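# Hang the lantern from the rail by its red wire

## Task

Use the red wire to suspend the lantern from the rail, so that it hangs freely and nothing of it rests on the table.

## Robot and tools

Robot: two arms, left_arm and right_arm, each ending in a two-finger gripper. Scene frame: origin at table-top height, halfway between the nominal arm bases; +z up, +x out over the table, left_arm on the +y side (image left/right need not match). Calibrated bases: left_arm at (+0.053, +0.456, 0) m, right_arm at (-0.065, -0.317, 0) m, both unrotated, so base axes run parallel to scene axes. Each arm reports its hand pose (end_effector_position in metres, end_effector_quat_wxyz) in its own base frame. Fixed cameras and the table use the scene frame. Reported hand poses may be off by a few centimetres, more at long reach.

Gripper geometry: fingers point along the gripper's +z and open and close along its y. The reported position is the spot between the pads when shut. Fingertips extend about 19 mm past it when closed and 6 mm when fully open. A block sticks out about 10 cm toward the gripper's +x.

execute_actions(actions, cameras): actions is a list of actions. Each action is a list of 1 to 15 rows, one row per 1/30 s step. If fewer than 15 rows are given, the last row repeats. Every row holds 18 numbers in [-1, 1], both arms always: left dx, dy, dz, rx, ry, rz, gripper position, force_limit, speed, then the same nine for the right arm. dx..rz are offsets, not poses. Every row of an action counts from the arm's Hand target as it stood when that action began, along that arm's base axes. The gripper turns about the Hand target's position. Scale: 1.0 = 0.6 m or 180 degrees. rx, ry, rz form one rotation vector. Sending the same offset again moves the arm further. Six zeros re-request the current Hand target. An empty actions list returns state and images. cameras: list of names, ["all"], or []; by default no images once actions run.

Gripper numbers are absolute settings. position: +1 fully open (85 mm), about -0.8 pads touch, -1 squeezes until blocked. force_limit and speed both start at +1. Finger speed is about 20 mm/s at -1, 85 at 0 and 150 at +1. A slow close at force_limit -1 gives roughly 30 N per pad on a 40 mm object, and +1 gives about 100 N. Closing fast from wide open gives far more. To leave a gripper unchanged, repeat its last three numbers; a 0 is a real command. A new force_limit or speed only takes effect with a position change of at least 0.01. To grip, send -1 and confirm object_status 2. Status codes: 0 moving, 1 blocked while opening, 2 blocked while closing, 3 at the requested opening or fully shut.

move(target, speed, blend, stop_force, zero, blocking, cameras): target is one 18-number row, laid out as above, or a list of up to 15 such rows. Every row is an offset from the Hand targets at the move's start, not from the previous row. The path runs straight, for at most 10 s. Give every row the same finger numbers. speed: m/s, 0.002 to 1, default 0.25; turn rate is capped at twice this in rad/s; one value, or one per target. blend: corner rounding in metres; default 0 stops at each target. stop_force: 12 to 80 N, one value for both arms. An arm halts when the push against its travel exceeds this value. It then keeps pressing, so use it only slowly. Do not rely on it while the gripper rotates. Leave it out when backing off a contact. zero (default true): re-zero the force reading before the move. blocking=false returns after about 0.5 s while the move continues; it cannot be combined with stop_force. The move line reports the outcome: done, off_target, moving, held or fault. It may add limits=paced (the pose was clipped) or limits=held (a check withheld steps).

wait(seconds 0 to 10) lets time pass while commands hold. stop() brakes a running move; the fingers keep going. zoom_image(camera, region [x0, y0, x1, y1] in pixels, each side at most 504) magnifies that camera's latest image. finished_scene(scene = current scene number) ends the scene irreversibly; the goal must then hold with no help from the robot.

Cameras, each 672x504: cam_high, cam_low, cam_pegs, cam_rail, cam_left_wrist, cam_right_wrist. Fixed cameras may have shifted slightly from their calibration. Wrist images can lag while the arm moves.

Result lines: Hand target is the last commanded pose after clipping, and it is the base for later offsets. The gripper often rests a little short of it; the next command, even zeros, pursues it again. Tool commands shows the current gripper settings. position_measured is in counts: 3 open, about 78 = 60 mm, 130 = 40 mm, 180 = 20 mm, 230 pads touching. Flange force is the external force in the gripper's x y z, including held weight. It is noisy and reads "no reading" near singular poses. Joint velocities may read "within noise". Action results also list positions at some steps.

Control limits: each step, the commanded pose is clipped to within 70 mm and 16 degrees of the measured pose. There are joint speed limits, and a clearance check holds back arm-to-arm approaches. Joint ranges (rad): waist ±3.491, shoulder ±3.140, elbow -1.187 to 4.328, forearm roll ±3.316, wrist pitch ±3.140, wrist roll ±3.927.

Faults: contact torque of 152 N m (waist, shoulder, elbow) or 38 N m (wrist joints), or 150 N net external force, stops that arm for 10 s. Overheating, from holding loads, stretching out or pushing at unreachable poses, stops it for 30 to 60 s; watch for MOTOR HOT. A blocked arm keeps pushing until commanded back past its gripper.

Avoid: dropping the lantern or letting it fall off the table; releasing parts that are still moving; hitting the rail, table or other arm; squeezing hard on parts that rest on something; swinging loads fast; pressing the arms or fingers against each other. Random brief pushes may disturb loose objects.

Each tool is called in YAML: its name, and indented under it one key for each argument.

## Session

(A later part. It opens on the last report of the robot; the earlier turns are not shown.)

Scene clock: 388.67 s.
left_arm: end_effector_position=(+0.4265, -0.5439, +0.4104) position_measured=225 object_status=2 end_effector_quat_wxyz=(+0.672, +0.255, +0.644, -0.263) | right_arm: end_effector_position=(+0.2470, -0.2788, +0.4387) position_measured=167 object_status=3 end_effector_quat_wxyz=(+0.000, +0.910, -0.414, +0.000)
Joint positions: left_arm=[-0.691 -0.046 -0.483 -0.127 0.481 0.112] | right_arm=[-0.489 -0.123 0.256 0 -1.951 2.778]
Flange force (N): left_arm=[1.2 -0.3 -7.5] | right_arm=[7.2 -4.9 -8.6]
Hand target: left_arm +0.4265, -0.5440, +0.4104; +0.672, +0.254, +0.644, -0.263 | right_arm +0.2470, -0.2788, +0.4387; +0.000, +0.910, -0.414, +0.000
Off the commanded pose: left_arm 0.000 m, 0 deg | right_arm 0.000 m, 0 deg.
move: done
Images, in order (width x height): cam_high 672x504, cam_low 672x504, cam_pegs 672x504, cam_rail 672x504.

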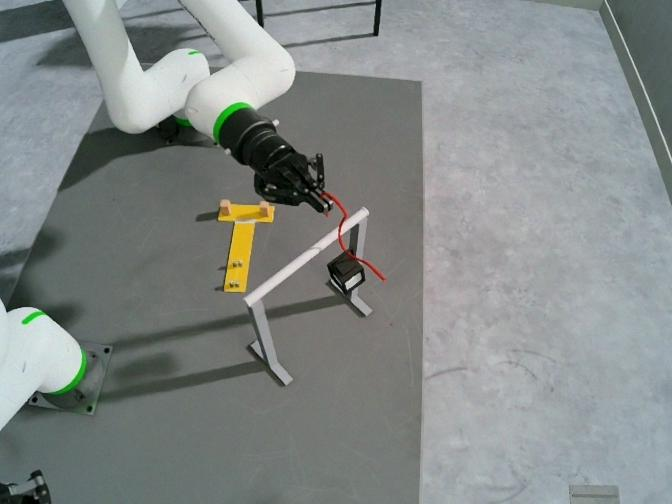

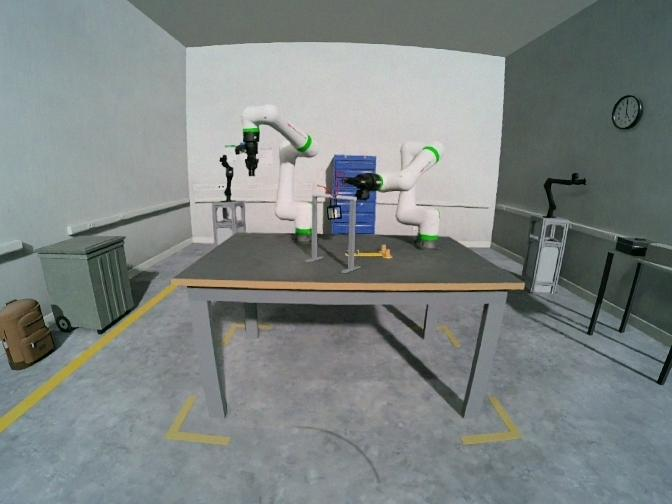

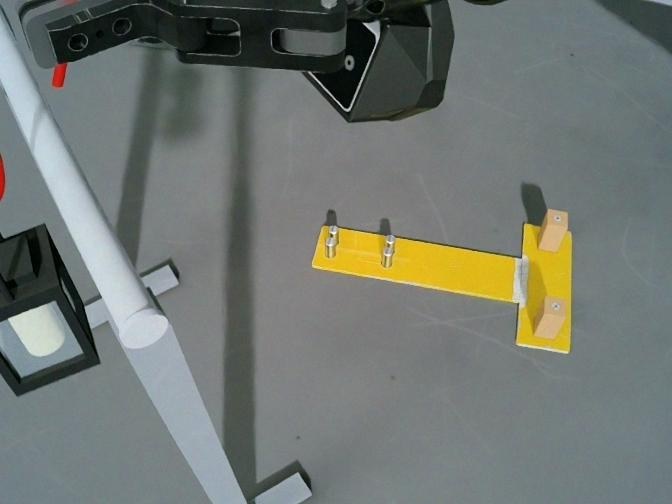

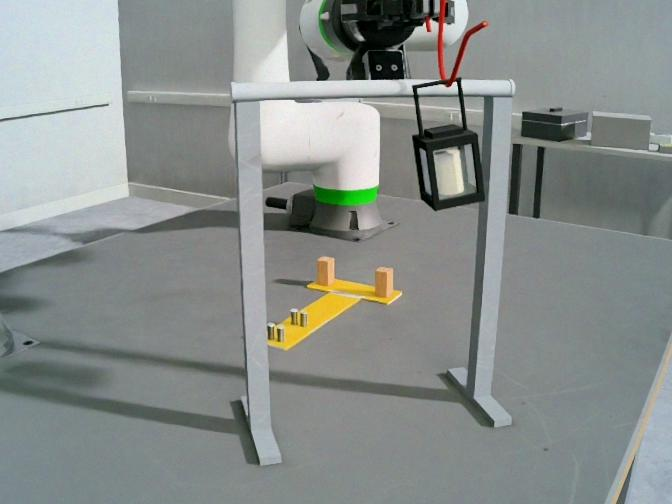

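move:
  target: [-0.0135,0.0125,-0.07,0,0,0,-1,0.1,-1,0,0,0,0,0,0,-0.3,0.2,-1]
  speed: 0.03
  stop_force: 12
  cameras: ["cam_low","cam_high","cam_pegs"]

zoom_image:
  camera: "cam_low"
  region: [310, 160, 380, 240]

zoom_image:
  camera: "cam_high"
  region: [280, 160, 420, 320]

zoom_image:
  camera: "cam_pegs"
  region: [0, 0, 260, 260]

Scene clock: 391.73 s.
left_arm: end_effector_position=(+0.4184, -0.5364, +0.3684) position_measured=225 object_status=2 end_effector_quat_wxyz=(+0.672, +0.254, +0.644, -0.263) | right_arm: end_effector_position=(+0.2470, -0.2788, +0.4387) position_measured=167 object_status=3 end_effector_quat_wxyz=(+0.000, +0.910, -0.414, +0.000)
Joint positions: left_arm=[-0.689 -0.012 -0.57 -0.108 0.601 0.089] | right_arm=[-0.489 -0.123 0.256 0 -1.951 2.778]
Flange force (N): left_arm=[0.5 -2.2 -7.5] | right_arm=[7.5 -4.6 -8.4]
Hand target: left_arm +0.4184, -0.5365, +0.3684; +0.672, +0.254, +0.644, -0.263 | right_arm +0.2470, -0.2788, +0.4387; +0.000, +0.910, -0.414, +0.000
Off the commanded pose: left_arm 0.000 m, 0 deg | right_arm 0.000 m, 0 deg.
move: done
Images, in order (width x height): cam_high 672x504, cam_low 672x504, cam_pegs 672x504.

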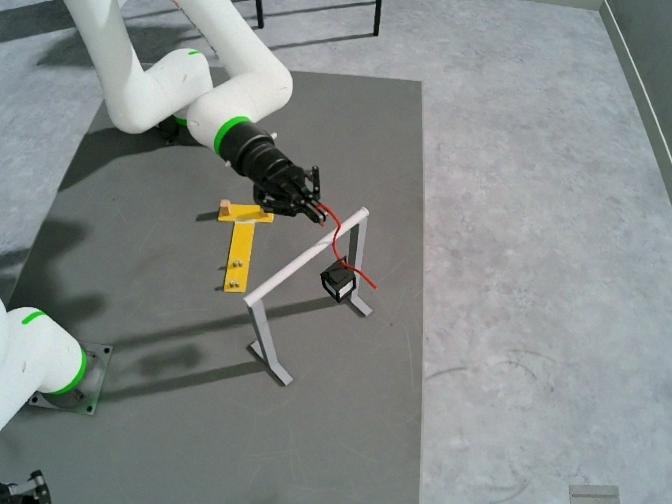

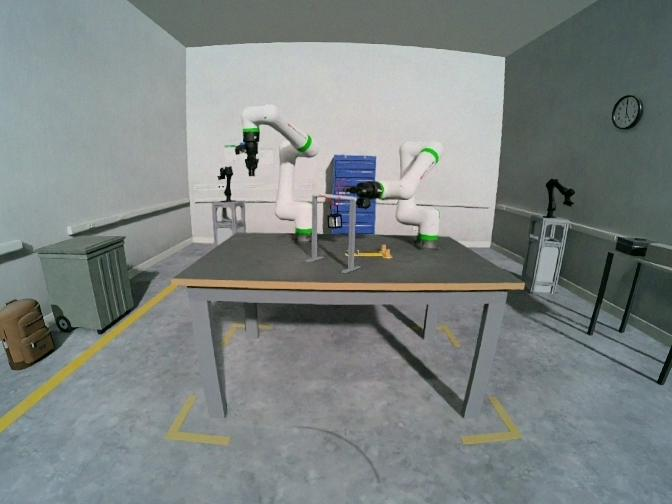

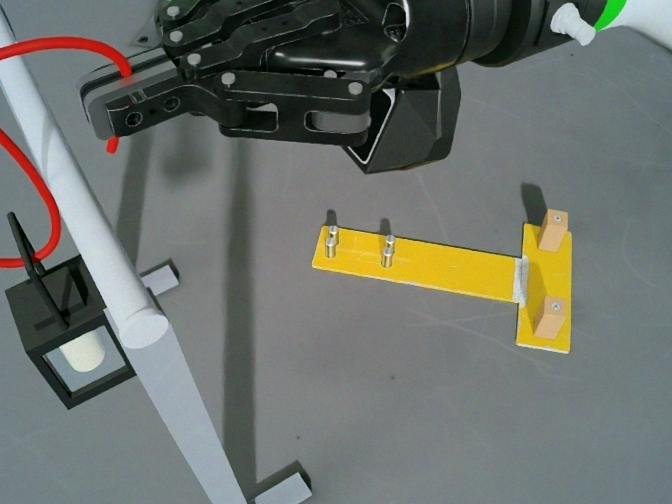

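Scaled by 6.300 from the camera's 672x504 image, which has a finer 960x720 frame.

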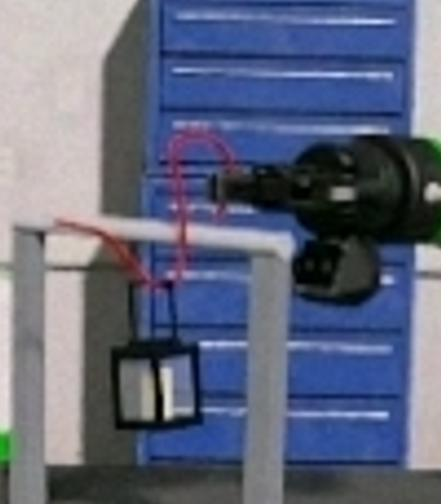

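Scaled by 3.150 from the camera's 672x504 image, which has a finer 960x720 frame.

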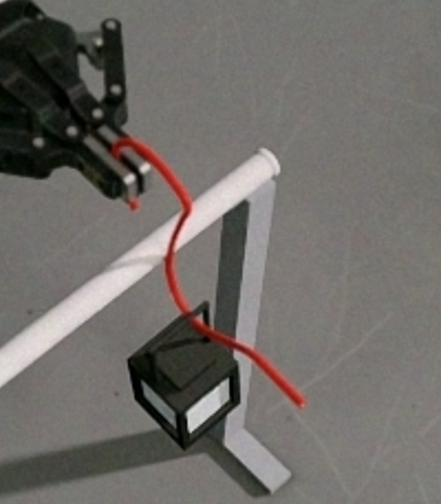

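Scaled by 1.938 from the camera's 672x504 image, which has a finer 960x720 frame.

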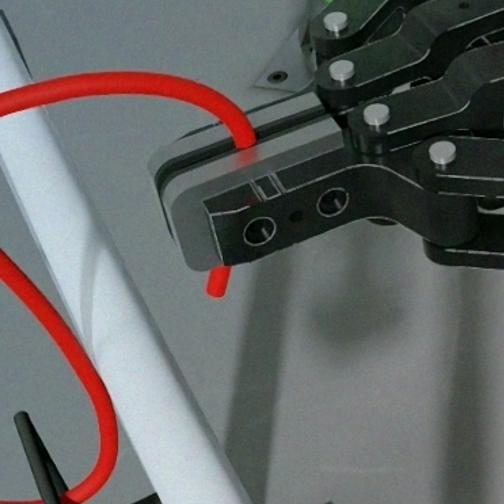

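move:
  target:
    - [0.0049,-0.0045,0,0,0,0,-1,0.1,-1,0,0,0,0,0,0,-0.3,0.2,-1]
    - [0.0049,-0.0045,-0.042,0,0,0,-1,0.1,-1,0,0,0,0,0,0,-0.3,0.2,-1]
  speed: 0.02
  stop_force: 12
  cameras: ["cam_low","cam_high","cam_pegs"]

zoom_image:
  camera: "cam_low"
  region: [310, 160, 380, 240]

zoom_image:
  camera: "cam_high"
  region: [280, 160, 420, 320]

zoom_image:
  camera: "cam_pegs"
  region: [0, 0, 260, 260]

Scene clock: 395.13 s.
left_arm: end_effector_position=(+0.4213, -0.5391, +0.3432) position_measured=225 object_status=2 end_effector_quat_wxyz=(+0.672, +0.254, +0.644, -0.263) | right_arm: end_effector_position=(+0.2470, -0.2788, +0.4387) position_measured=167 object_status=3 end_effector_quat_wxyz=(+0.000, +0.910, -0.414, +0.000)
Joint positions: left_arm=[-0.689 0.041 -0.591 -0.097 0.675 0.076] | right_arm=[-0.489 -0.123 0.256 0 -1.951 2.778]
Flange force (N): left_arm=[-1.1 -0.7 -7.8] | right_arm=[6.6 -4.7 -8.0]
Hand target: left_arm +0.4213, -0.5392, +0.3432; +0.672, +0.254, +0.644, -0.263 | right_arm +0.2470, -0.2788, +0.4387; +0.000, +0.910, -0.414, +0.000
Off the commanded pose: left_arm 0.000 m, 0 deg | right_arm 0.000 m, 0 deg.
move: done
Images, in order (width x height): cam_high 672x504, cam_low 672x504, cam_pegs 672x504.

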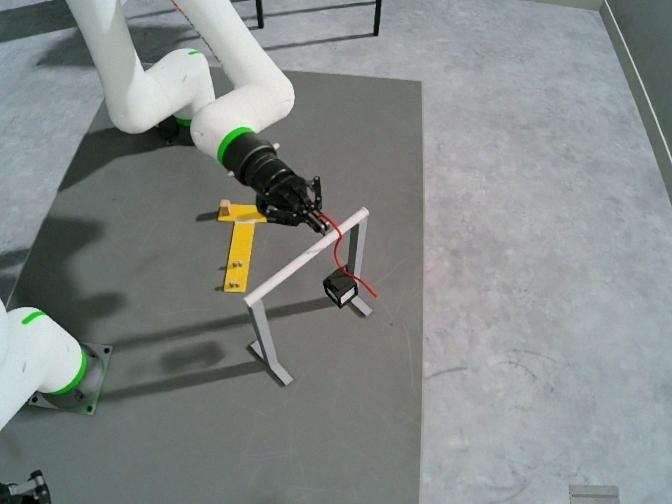

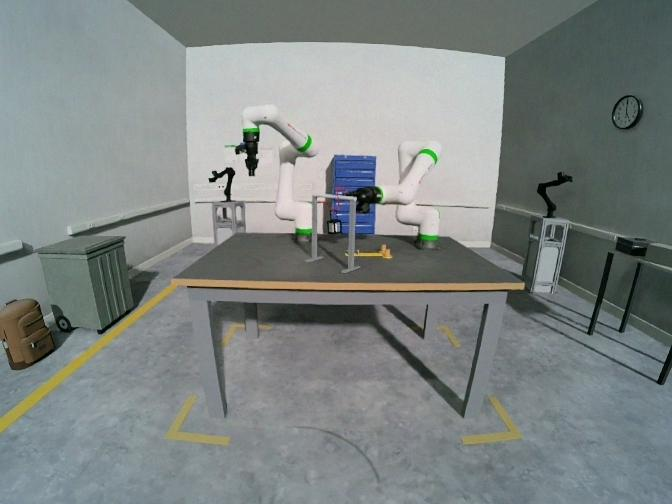

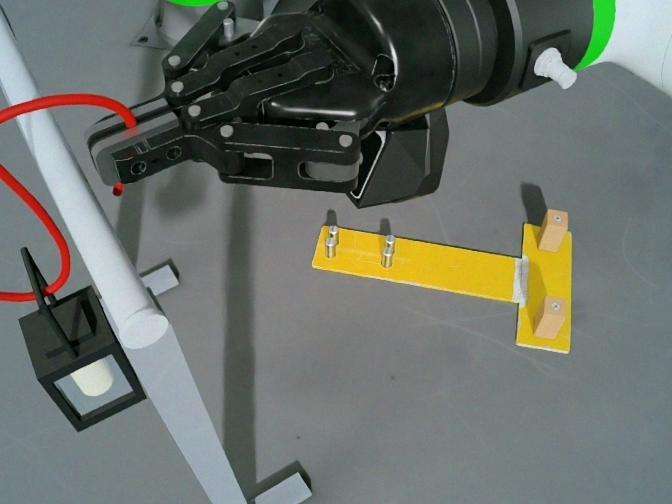

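Scaled by 6.300 from the camera's 672x504 image, which has a finer 960x720 frame.

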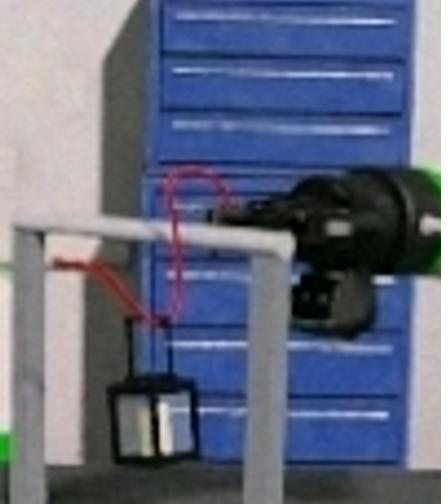

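Scaled by 3.150 from the camera's 672x504 image, which has a finer 960x720 frame.

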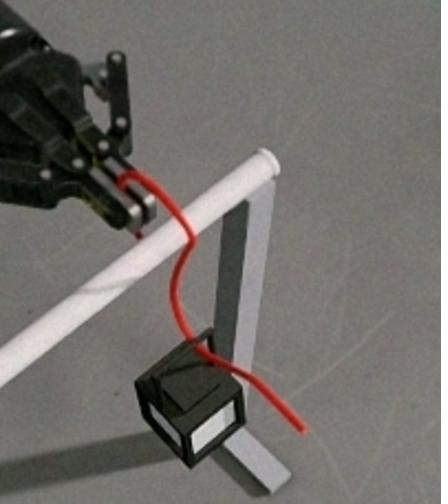

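Scaled by 1.938 from the camera's 672x504 image, which has a finer 960x720 frame.

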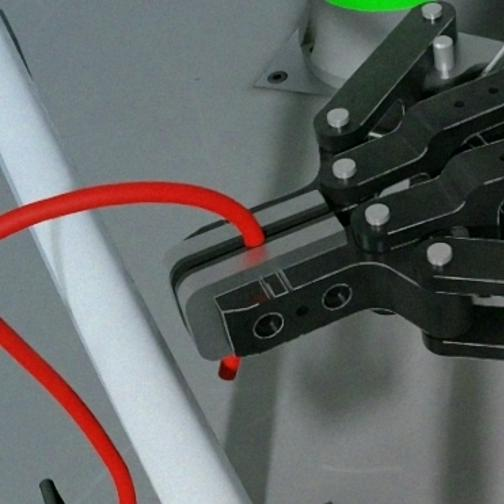

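move:
  target: [0,0,-0.075,0,0,0,-1,0.1,-1,0,0,0,0,0,0,-0.3,0.2,-1]
  speed: 0.02
  stop_force: 12
  cameras: ["cam_low","cam_high","cam_pegs","cam_rail"]

zoom_image:
  camera: "cam_low"
  region: [310, 160, 380, 240]

zoom_image:
  camera: "cam_pegs"
  region: [0, 60, 260, 320]

zoom_image:
  camera: "cam_rail"
  region: [340, 20, 560, 220]

Scene clock: 398.77 s.
left_arm: end_effector_position=(+0.4213, -0.5391, +0.3005) position_measured=225 object_status=2 end_effector_quat_wxyz=(+0.672, +0.254, +0.644, -0.263) | right_arm: end_effector_position=(+0.2470, -0.2788, +0.4387) position_measured=167 object_status=3 end_effector_quat_wxyz=(+0.000, +0.910, -0.414, +0.000)
Joint positions: left_arm=[-0.688 0.127 -0.632 -0.085 0.802 0.059] | right_arm=[-0.489 -0.123 0.256 0 -1.951 2.778]
Flange force (N): left_arm=[-14.1 -1.9 -4.3] | right_arm=[6.9 -4.4 -8.0]
Hand target: left_arm +0.4213, -0.5392, +0.3006; +0.672, +0.254, +0.644, -0.263 (not the last commanded pose) | right_arm +0.2470, -0.2788, +0.4387; +0.000, +0.910, -0.414, +0.000
Off the commanded pose: left_arm 0.002 m, 0 deg | right_arm 0.000 m, 0 deg.
move: contact (left_arm)
Images, in order (width x height): cam_high 672x504, cam_low 672x504, cam_pegs 672x504, cam_rail 672x504.

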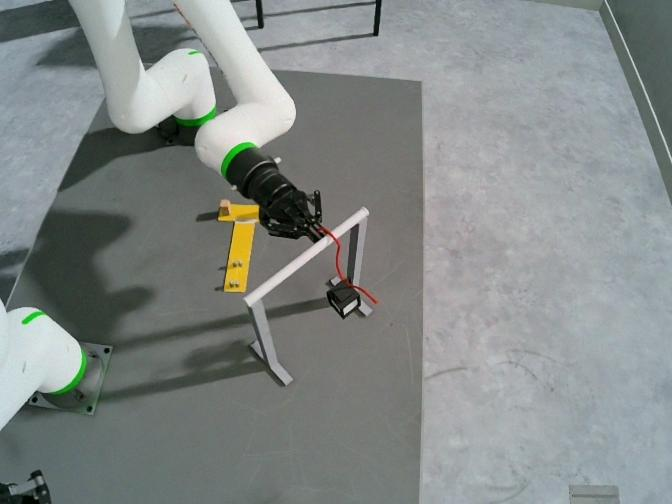

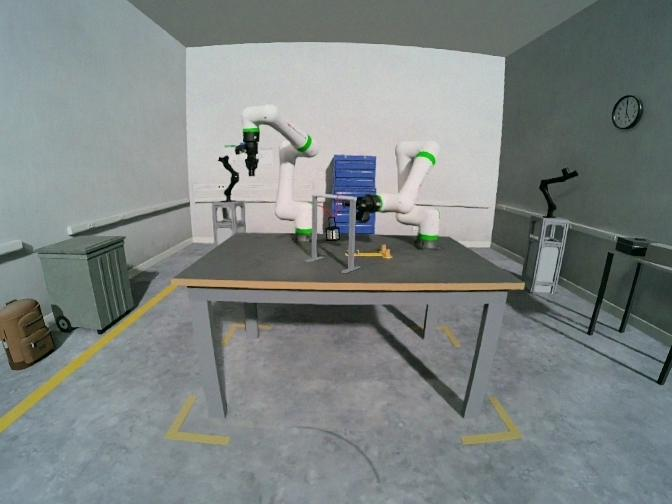

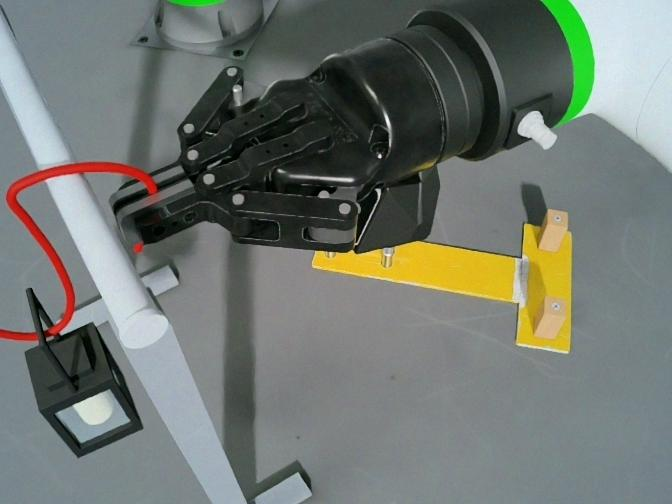

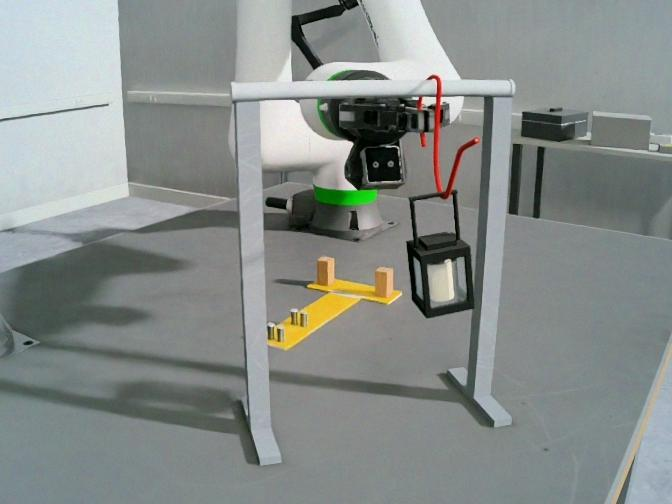

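Scaled by 6.300 from the camera's 672x504 image, which has a finer 960x720 frame.

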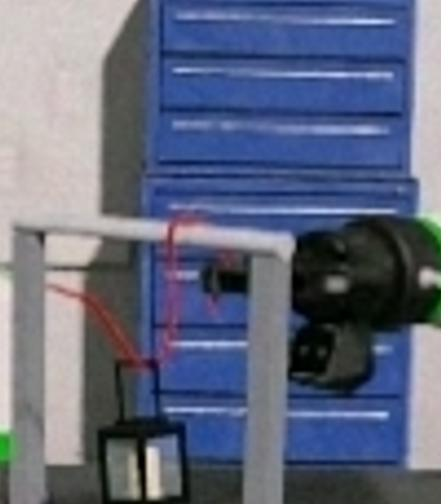

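Scaled by 1.938 from the camera's 672x504 image, which has a finer 960x720 frame.

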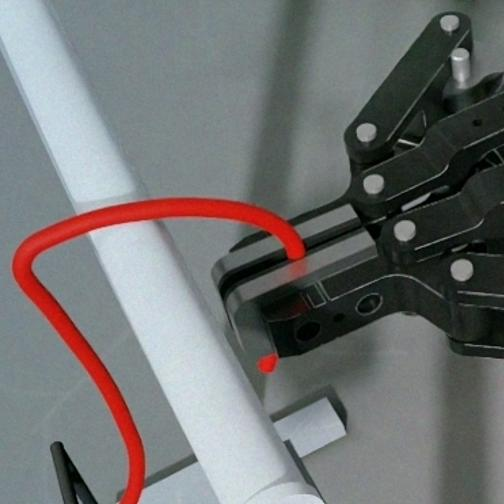

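Scaled by 2.291 from the camera's 672x504 image, which has a finer 960x720 frame.

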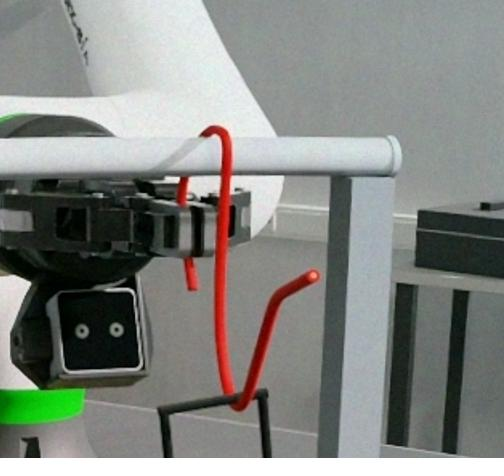

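move:
  target: [0,0,0,0,0,0,-0.6,0.1,-1,0,0,0,0,0,0,-0.3,0.2,-1]

wait:
  seconds: 1.5

move:
  target: [0,0,0,0,0,0,-0.35,0.1,-1,0,0,0,0,0,0,-0.3,0.2,-1]
  cameras: ["cam_low","cam_pegs","cam_rail"]

zoom_image:
  camera: "cam_rail"
  region: [340, 20, 560, 220]

zoom_image:
  camera: "cam_pegs"
  region: [0, 60, 260, 320]

Scene clock: 400.27 s.
left_arm: end_effector_position=(+0.4214, -0.5391, +0.3006) position_measured=205 object_status=0 end_effector_quat_wxyz=(+0.672, +0.254, +0.644, -0.263) | right_arm: end_effector_position=(+0.2470, -0.2788, +0.4387) position_measured=167 object_status=3 end_effector_quat_wxyz=(+0.000, +0.910, -0.414, +0.000)
Joint positions: left_arm=[-0.688 0.127 -0.632 -0.085 0.802 0.059] | right_arm=[-0.489 -0.123 0.256 0 -1.951 2.778]
Flange force (N): left_arm=[-3.7 -1.7 -6.7] | right_arm=[6.4 -4.8 -8.0]
Hand target: left_arm +0.4213, -0.5392, +0.3006; +0.672, +0.254, +0.644, -0.263 | right_arm +0.2470, -0.2788, +0.4387; +0.000, +0.910, -0.414, +0.000
Off the commanded pose: left_arm 0.000 m, 0 deg | right_arm 0.000 m, 0 deg.
move: done

Scene clock: 401.77 s.
left_arm: end_effector_position=(+0.4213, -0.5392, +0.3006) position_measured=205 object_status=3 end_effector_quat_wxyz=(+0.672, +0.254, +0.644, -0.263) | right_arm: end_effector_position=(+0.2470, -0.2788, +0.4387) position_measured=167 object_status=3 end_effector_quat_wxyz=(+0.000, +0.910, -0.414, +0.000)
Joint positions: left_arm=[-0.688 0.127 -0.632 -0.085 0.802 0.059] | right_arm=[-0.489 -0.123 0.256 0 -1.951 2.778]
Flange force (N): left_arm=[-3.5 -1.2 -6.3] | right_arm=[7.7 -4.7 -9.5]
Hand target: left_arm +0.4213, -0.5392, +0.3006; +0.672, +0.254, +0.644, -0.263 | right_arm +0.2470, -0.2788, +0.4387; +0.000, +0.910, -0.414, +0.000
Tool commands: left_gripper/position=-0.6 left_gripper/force_limit=+0.1 left_gripper/speed=-1.0 right_gripper/position=-0.3 right_gripper/force_limit=+0.2 right_gripper/speed=-1.0
Off the commanded pose: left_arm 0.000 m, 0 deg | right_arm 0.000 m, 0 deg.
wait: 1.50 s; at rest by 0.17 s

Scene clock: 402.63 s.
left_arm: end_effector_position=(+0.4213, -0.5392, +0.3006) position_measured=173 object_status=0 end_effector_quat_wxyz=(+0.672, +0.254, +0.644, -0.263) | right_arm: end_effector_position=(+0.2470, -0.2788, +0.4387) position_measured=167 object_status=3 end_effector_quat_wxyz=(+0.000, +0.910, -0.414, +0.000)
Joint positions: left_arm=[-0.688 0.127 -0.632 -0.085 0.802 0.059] | right_arm=[-0.489 -0.123 0.256 0 -1.951 2.778]
Flange force (N): left_arm=[-3.8 -1.5 -6.7] | right_arm=[7.6 -4.6 -9.0]
Hand target: left_arm +0.4213, -0.5392, +0.3006; +0.672, +0.254, +0.644, -0.263 | right_arm +0.2470, -0.2788, +0.4387; +0.000, +0.910, -0.414, +0.000
Off the commanded pose: left_arm 0.000 m, 0 deg | right_arm 0.000 m, 0 deg.
move: done
Images, in order (width x height): cam_low 672x504, cam_pegs 672x504, cam_rail 672x504.

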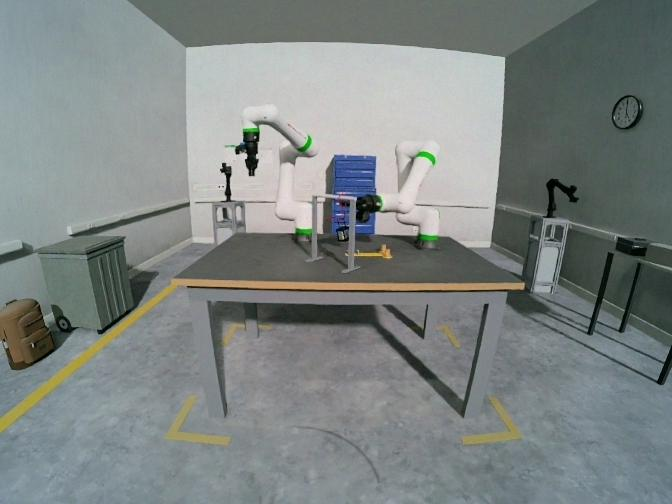

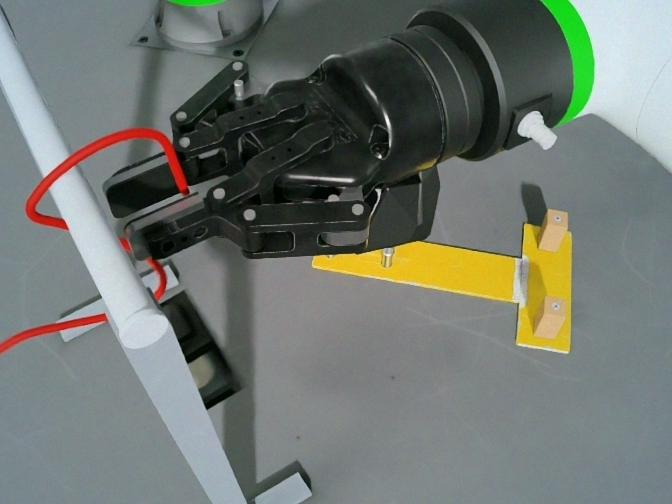

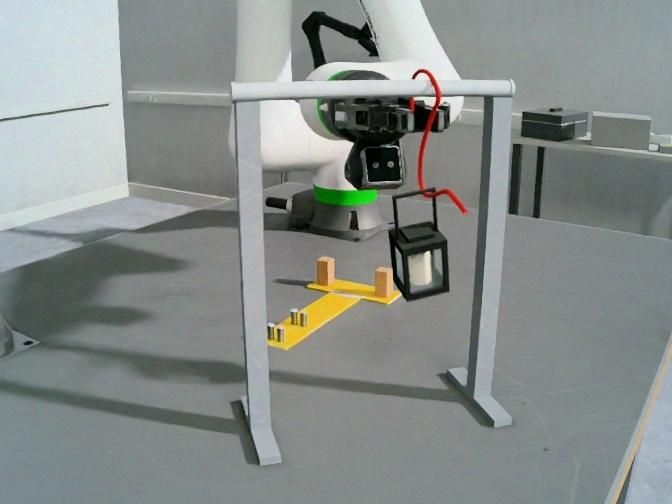

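Scaled by 2.291 from the camera's 672x504 image, which has a finer 960x720 frame.

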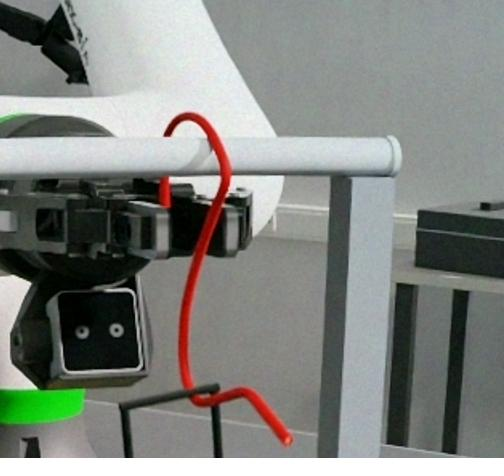

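Scaled by 1.938 from the camera's 672x504 image, which has a finer 960x720 frame.

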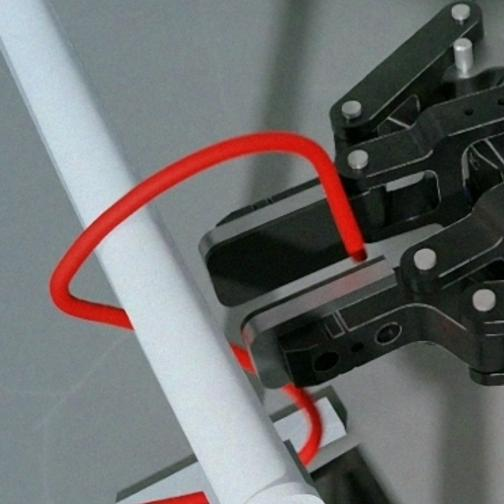

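move:
  target:
    - [0,0,0,0,0,0,0.1,0.1,-1,0,0,0,0,0,0,-0.3,0.2,-1]
    - [-0.085,0.079,0,0,0,0,0.1,0.1,-1,0,0,0,0,0,0,-0.3,0.2,-1]
    - [-0.28,0.26,0.05,0,0,0,0.1,0.1,-1,0,0,0,0,0,0,-0.3,0.2,-1]
  speed: [0.03,0.03,0.15]
  cameras: ["cam_low","cam_pegs","cam_rail","cam_high"]

zoom_image:
  camera: "cam_rail"
  region: [340, 20, 560, 320]

zoom_image:
  camera: "cam_pegs"
  region: [0, 100, 300, 420]

zoom_image:
  camera: "cam_low"
  region: [300, 170, 390, 260]

Scene clock: 409.80 s.
left_arm: end_effector_position=(+0.2534, -0.3832, +0.3305) position_measured=117 object_status=3 end_effector_quat_wxyz=(+0.672, +0.254, +0.644, -0.263) | right_arm: end_effector_position=(+0.2470, -0.2788, +0.4387) position_measured=167 object_status=3 end_effector_quat_wxyz=(+0.000, +0.910, -0.414, +0.000)
Joint positions: left_arm=[-0.633 -0.738 -1.048 -0.325 0.369 0.306] | right_arm=[-0.489 -0.123 0.256 0 -1.951 2.778]
Flange force (N): left_arm=no reading | right_arm=[7.0 -5.4 -8.6]
Hand target: left_arm +0.2533, -0.3832, +0.3306; +0.672, +0.254, +0.644, -0.263 | right_arm +0.2470, -0.2788, +0.4387; +0.000, +0.910, -0.414, +0.000
Off the commanded pose: left_arm 0.000 m, 0 deg | right_arm 0.000 m, 0 deg.
move: done
Images, in order (width x height): cam_high 672x504, cam_low 672x504, cam_pegs 672x504, cam_rail 672x504.

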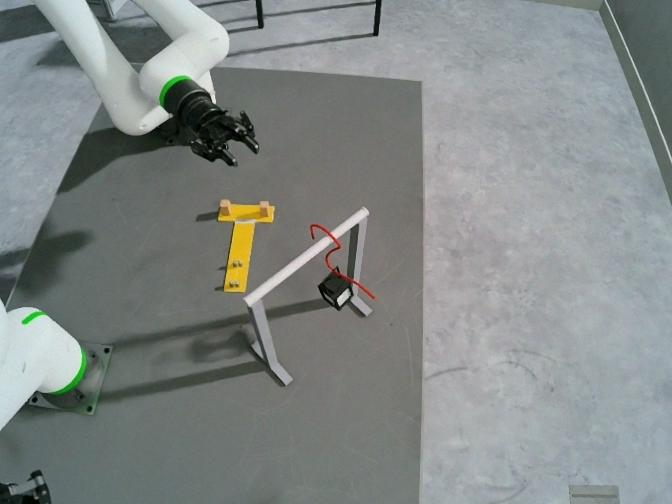

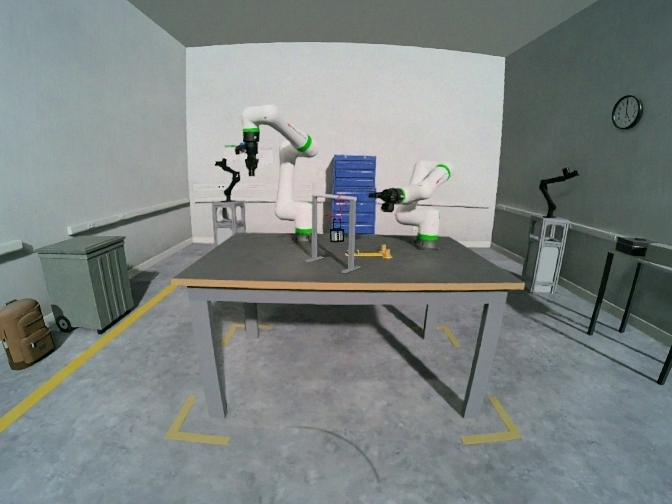

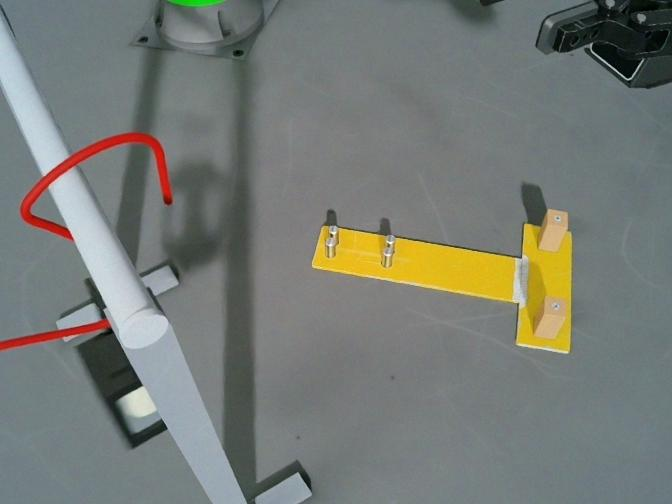

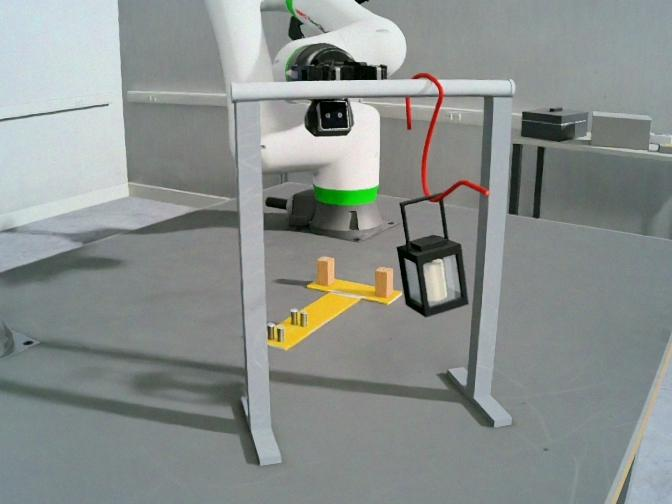

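Scaled by 1.680 from the camera's 672x504 image, which has a finer 960x720 frame.

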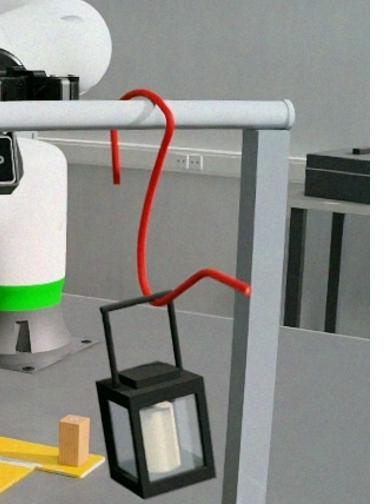

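Scaled by 1.575 from the camera's 672x504 image, which has a finer 960x720 frame.

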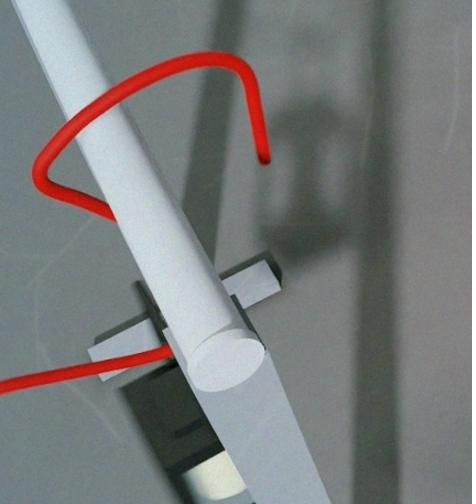

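Scaled by 5.600 from the camera's 672x504 image, which has a finer 960x720 frame.

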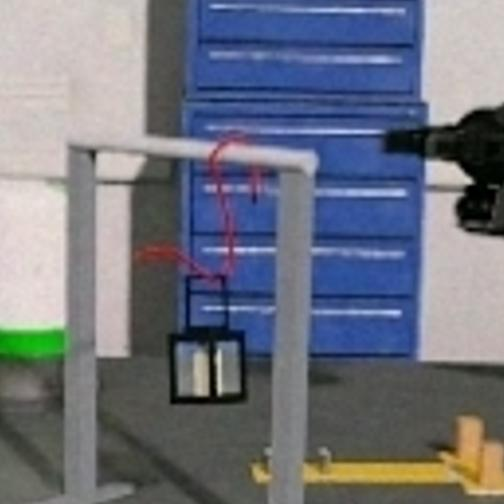

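Hanging cleanly. Verify it settles.

wait:
  seconds: 1.5
  cameras: ["cam_rail"]

Scene clock: 411.47 s.
left_arm: end_effector_position=(+0.2534, -0.3832, +0.3305) position_measured=117 object_status=3 end_effector_quat_wxyz=(+0.672, +0.254, +0.644, -0.263) | right_arm: end_effector_position=(+0.2470, -0.2788, +0.4387) position_measured=167 object_status=3 end_effector_quat_wxyz=(+0.000, +0.910, -0.414, +0.000)
Joint positions: left_arm=[-0.633 -0.738 -1.048 -0.325 0.369 0.306] | right_arm=[-0.489 -0.123 0.256 0 -1.951 2.778]
Flange force (N): left_arm=no reading | right_arm=[7.9 -4.3 -8.4]
Hand target: left_arm +0.2533, -0.3832, +0.3306; +0.672, +0.254, +0.644, -0.263 | right_arm +0.2470, -0.2788, +0.4387; +0.000, +0.910, -0.414, +0.000
Tool commands: left_gripper/position=+0.1 left_gripper/force_limit=+0.1 left_gripper/speed=-1.0 right_gripper/position=-0.3 right_gripper/force_limit=+0.2 right_gripper/speed=-1.0
Off the commanded pose: left_arm 0.000 m, 0 deg | right_arm 0.000 m, 0 deg.
wait: 1.50 s; at rest from the start
Images, in order (width x height): cam_rail 672x504.

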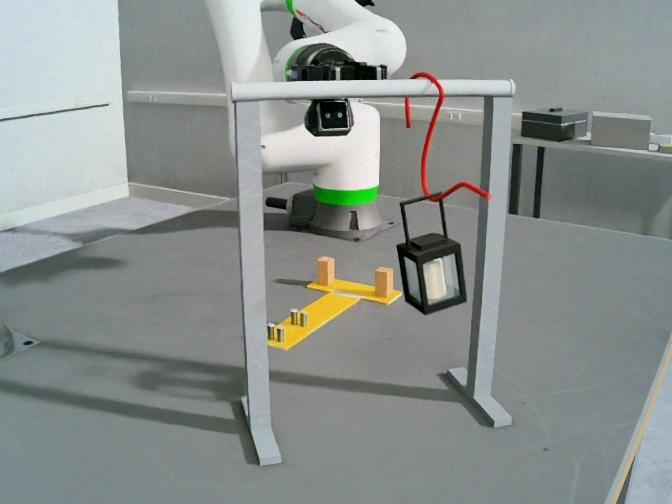

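finished_scene:
  scene: 2

The scene is finished: the task was done.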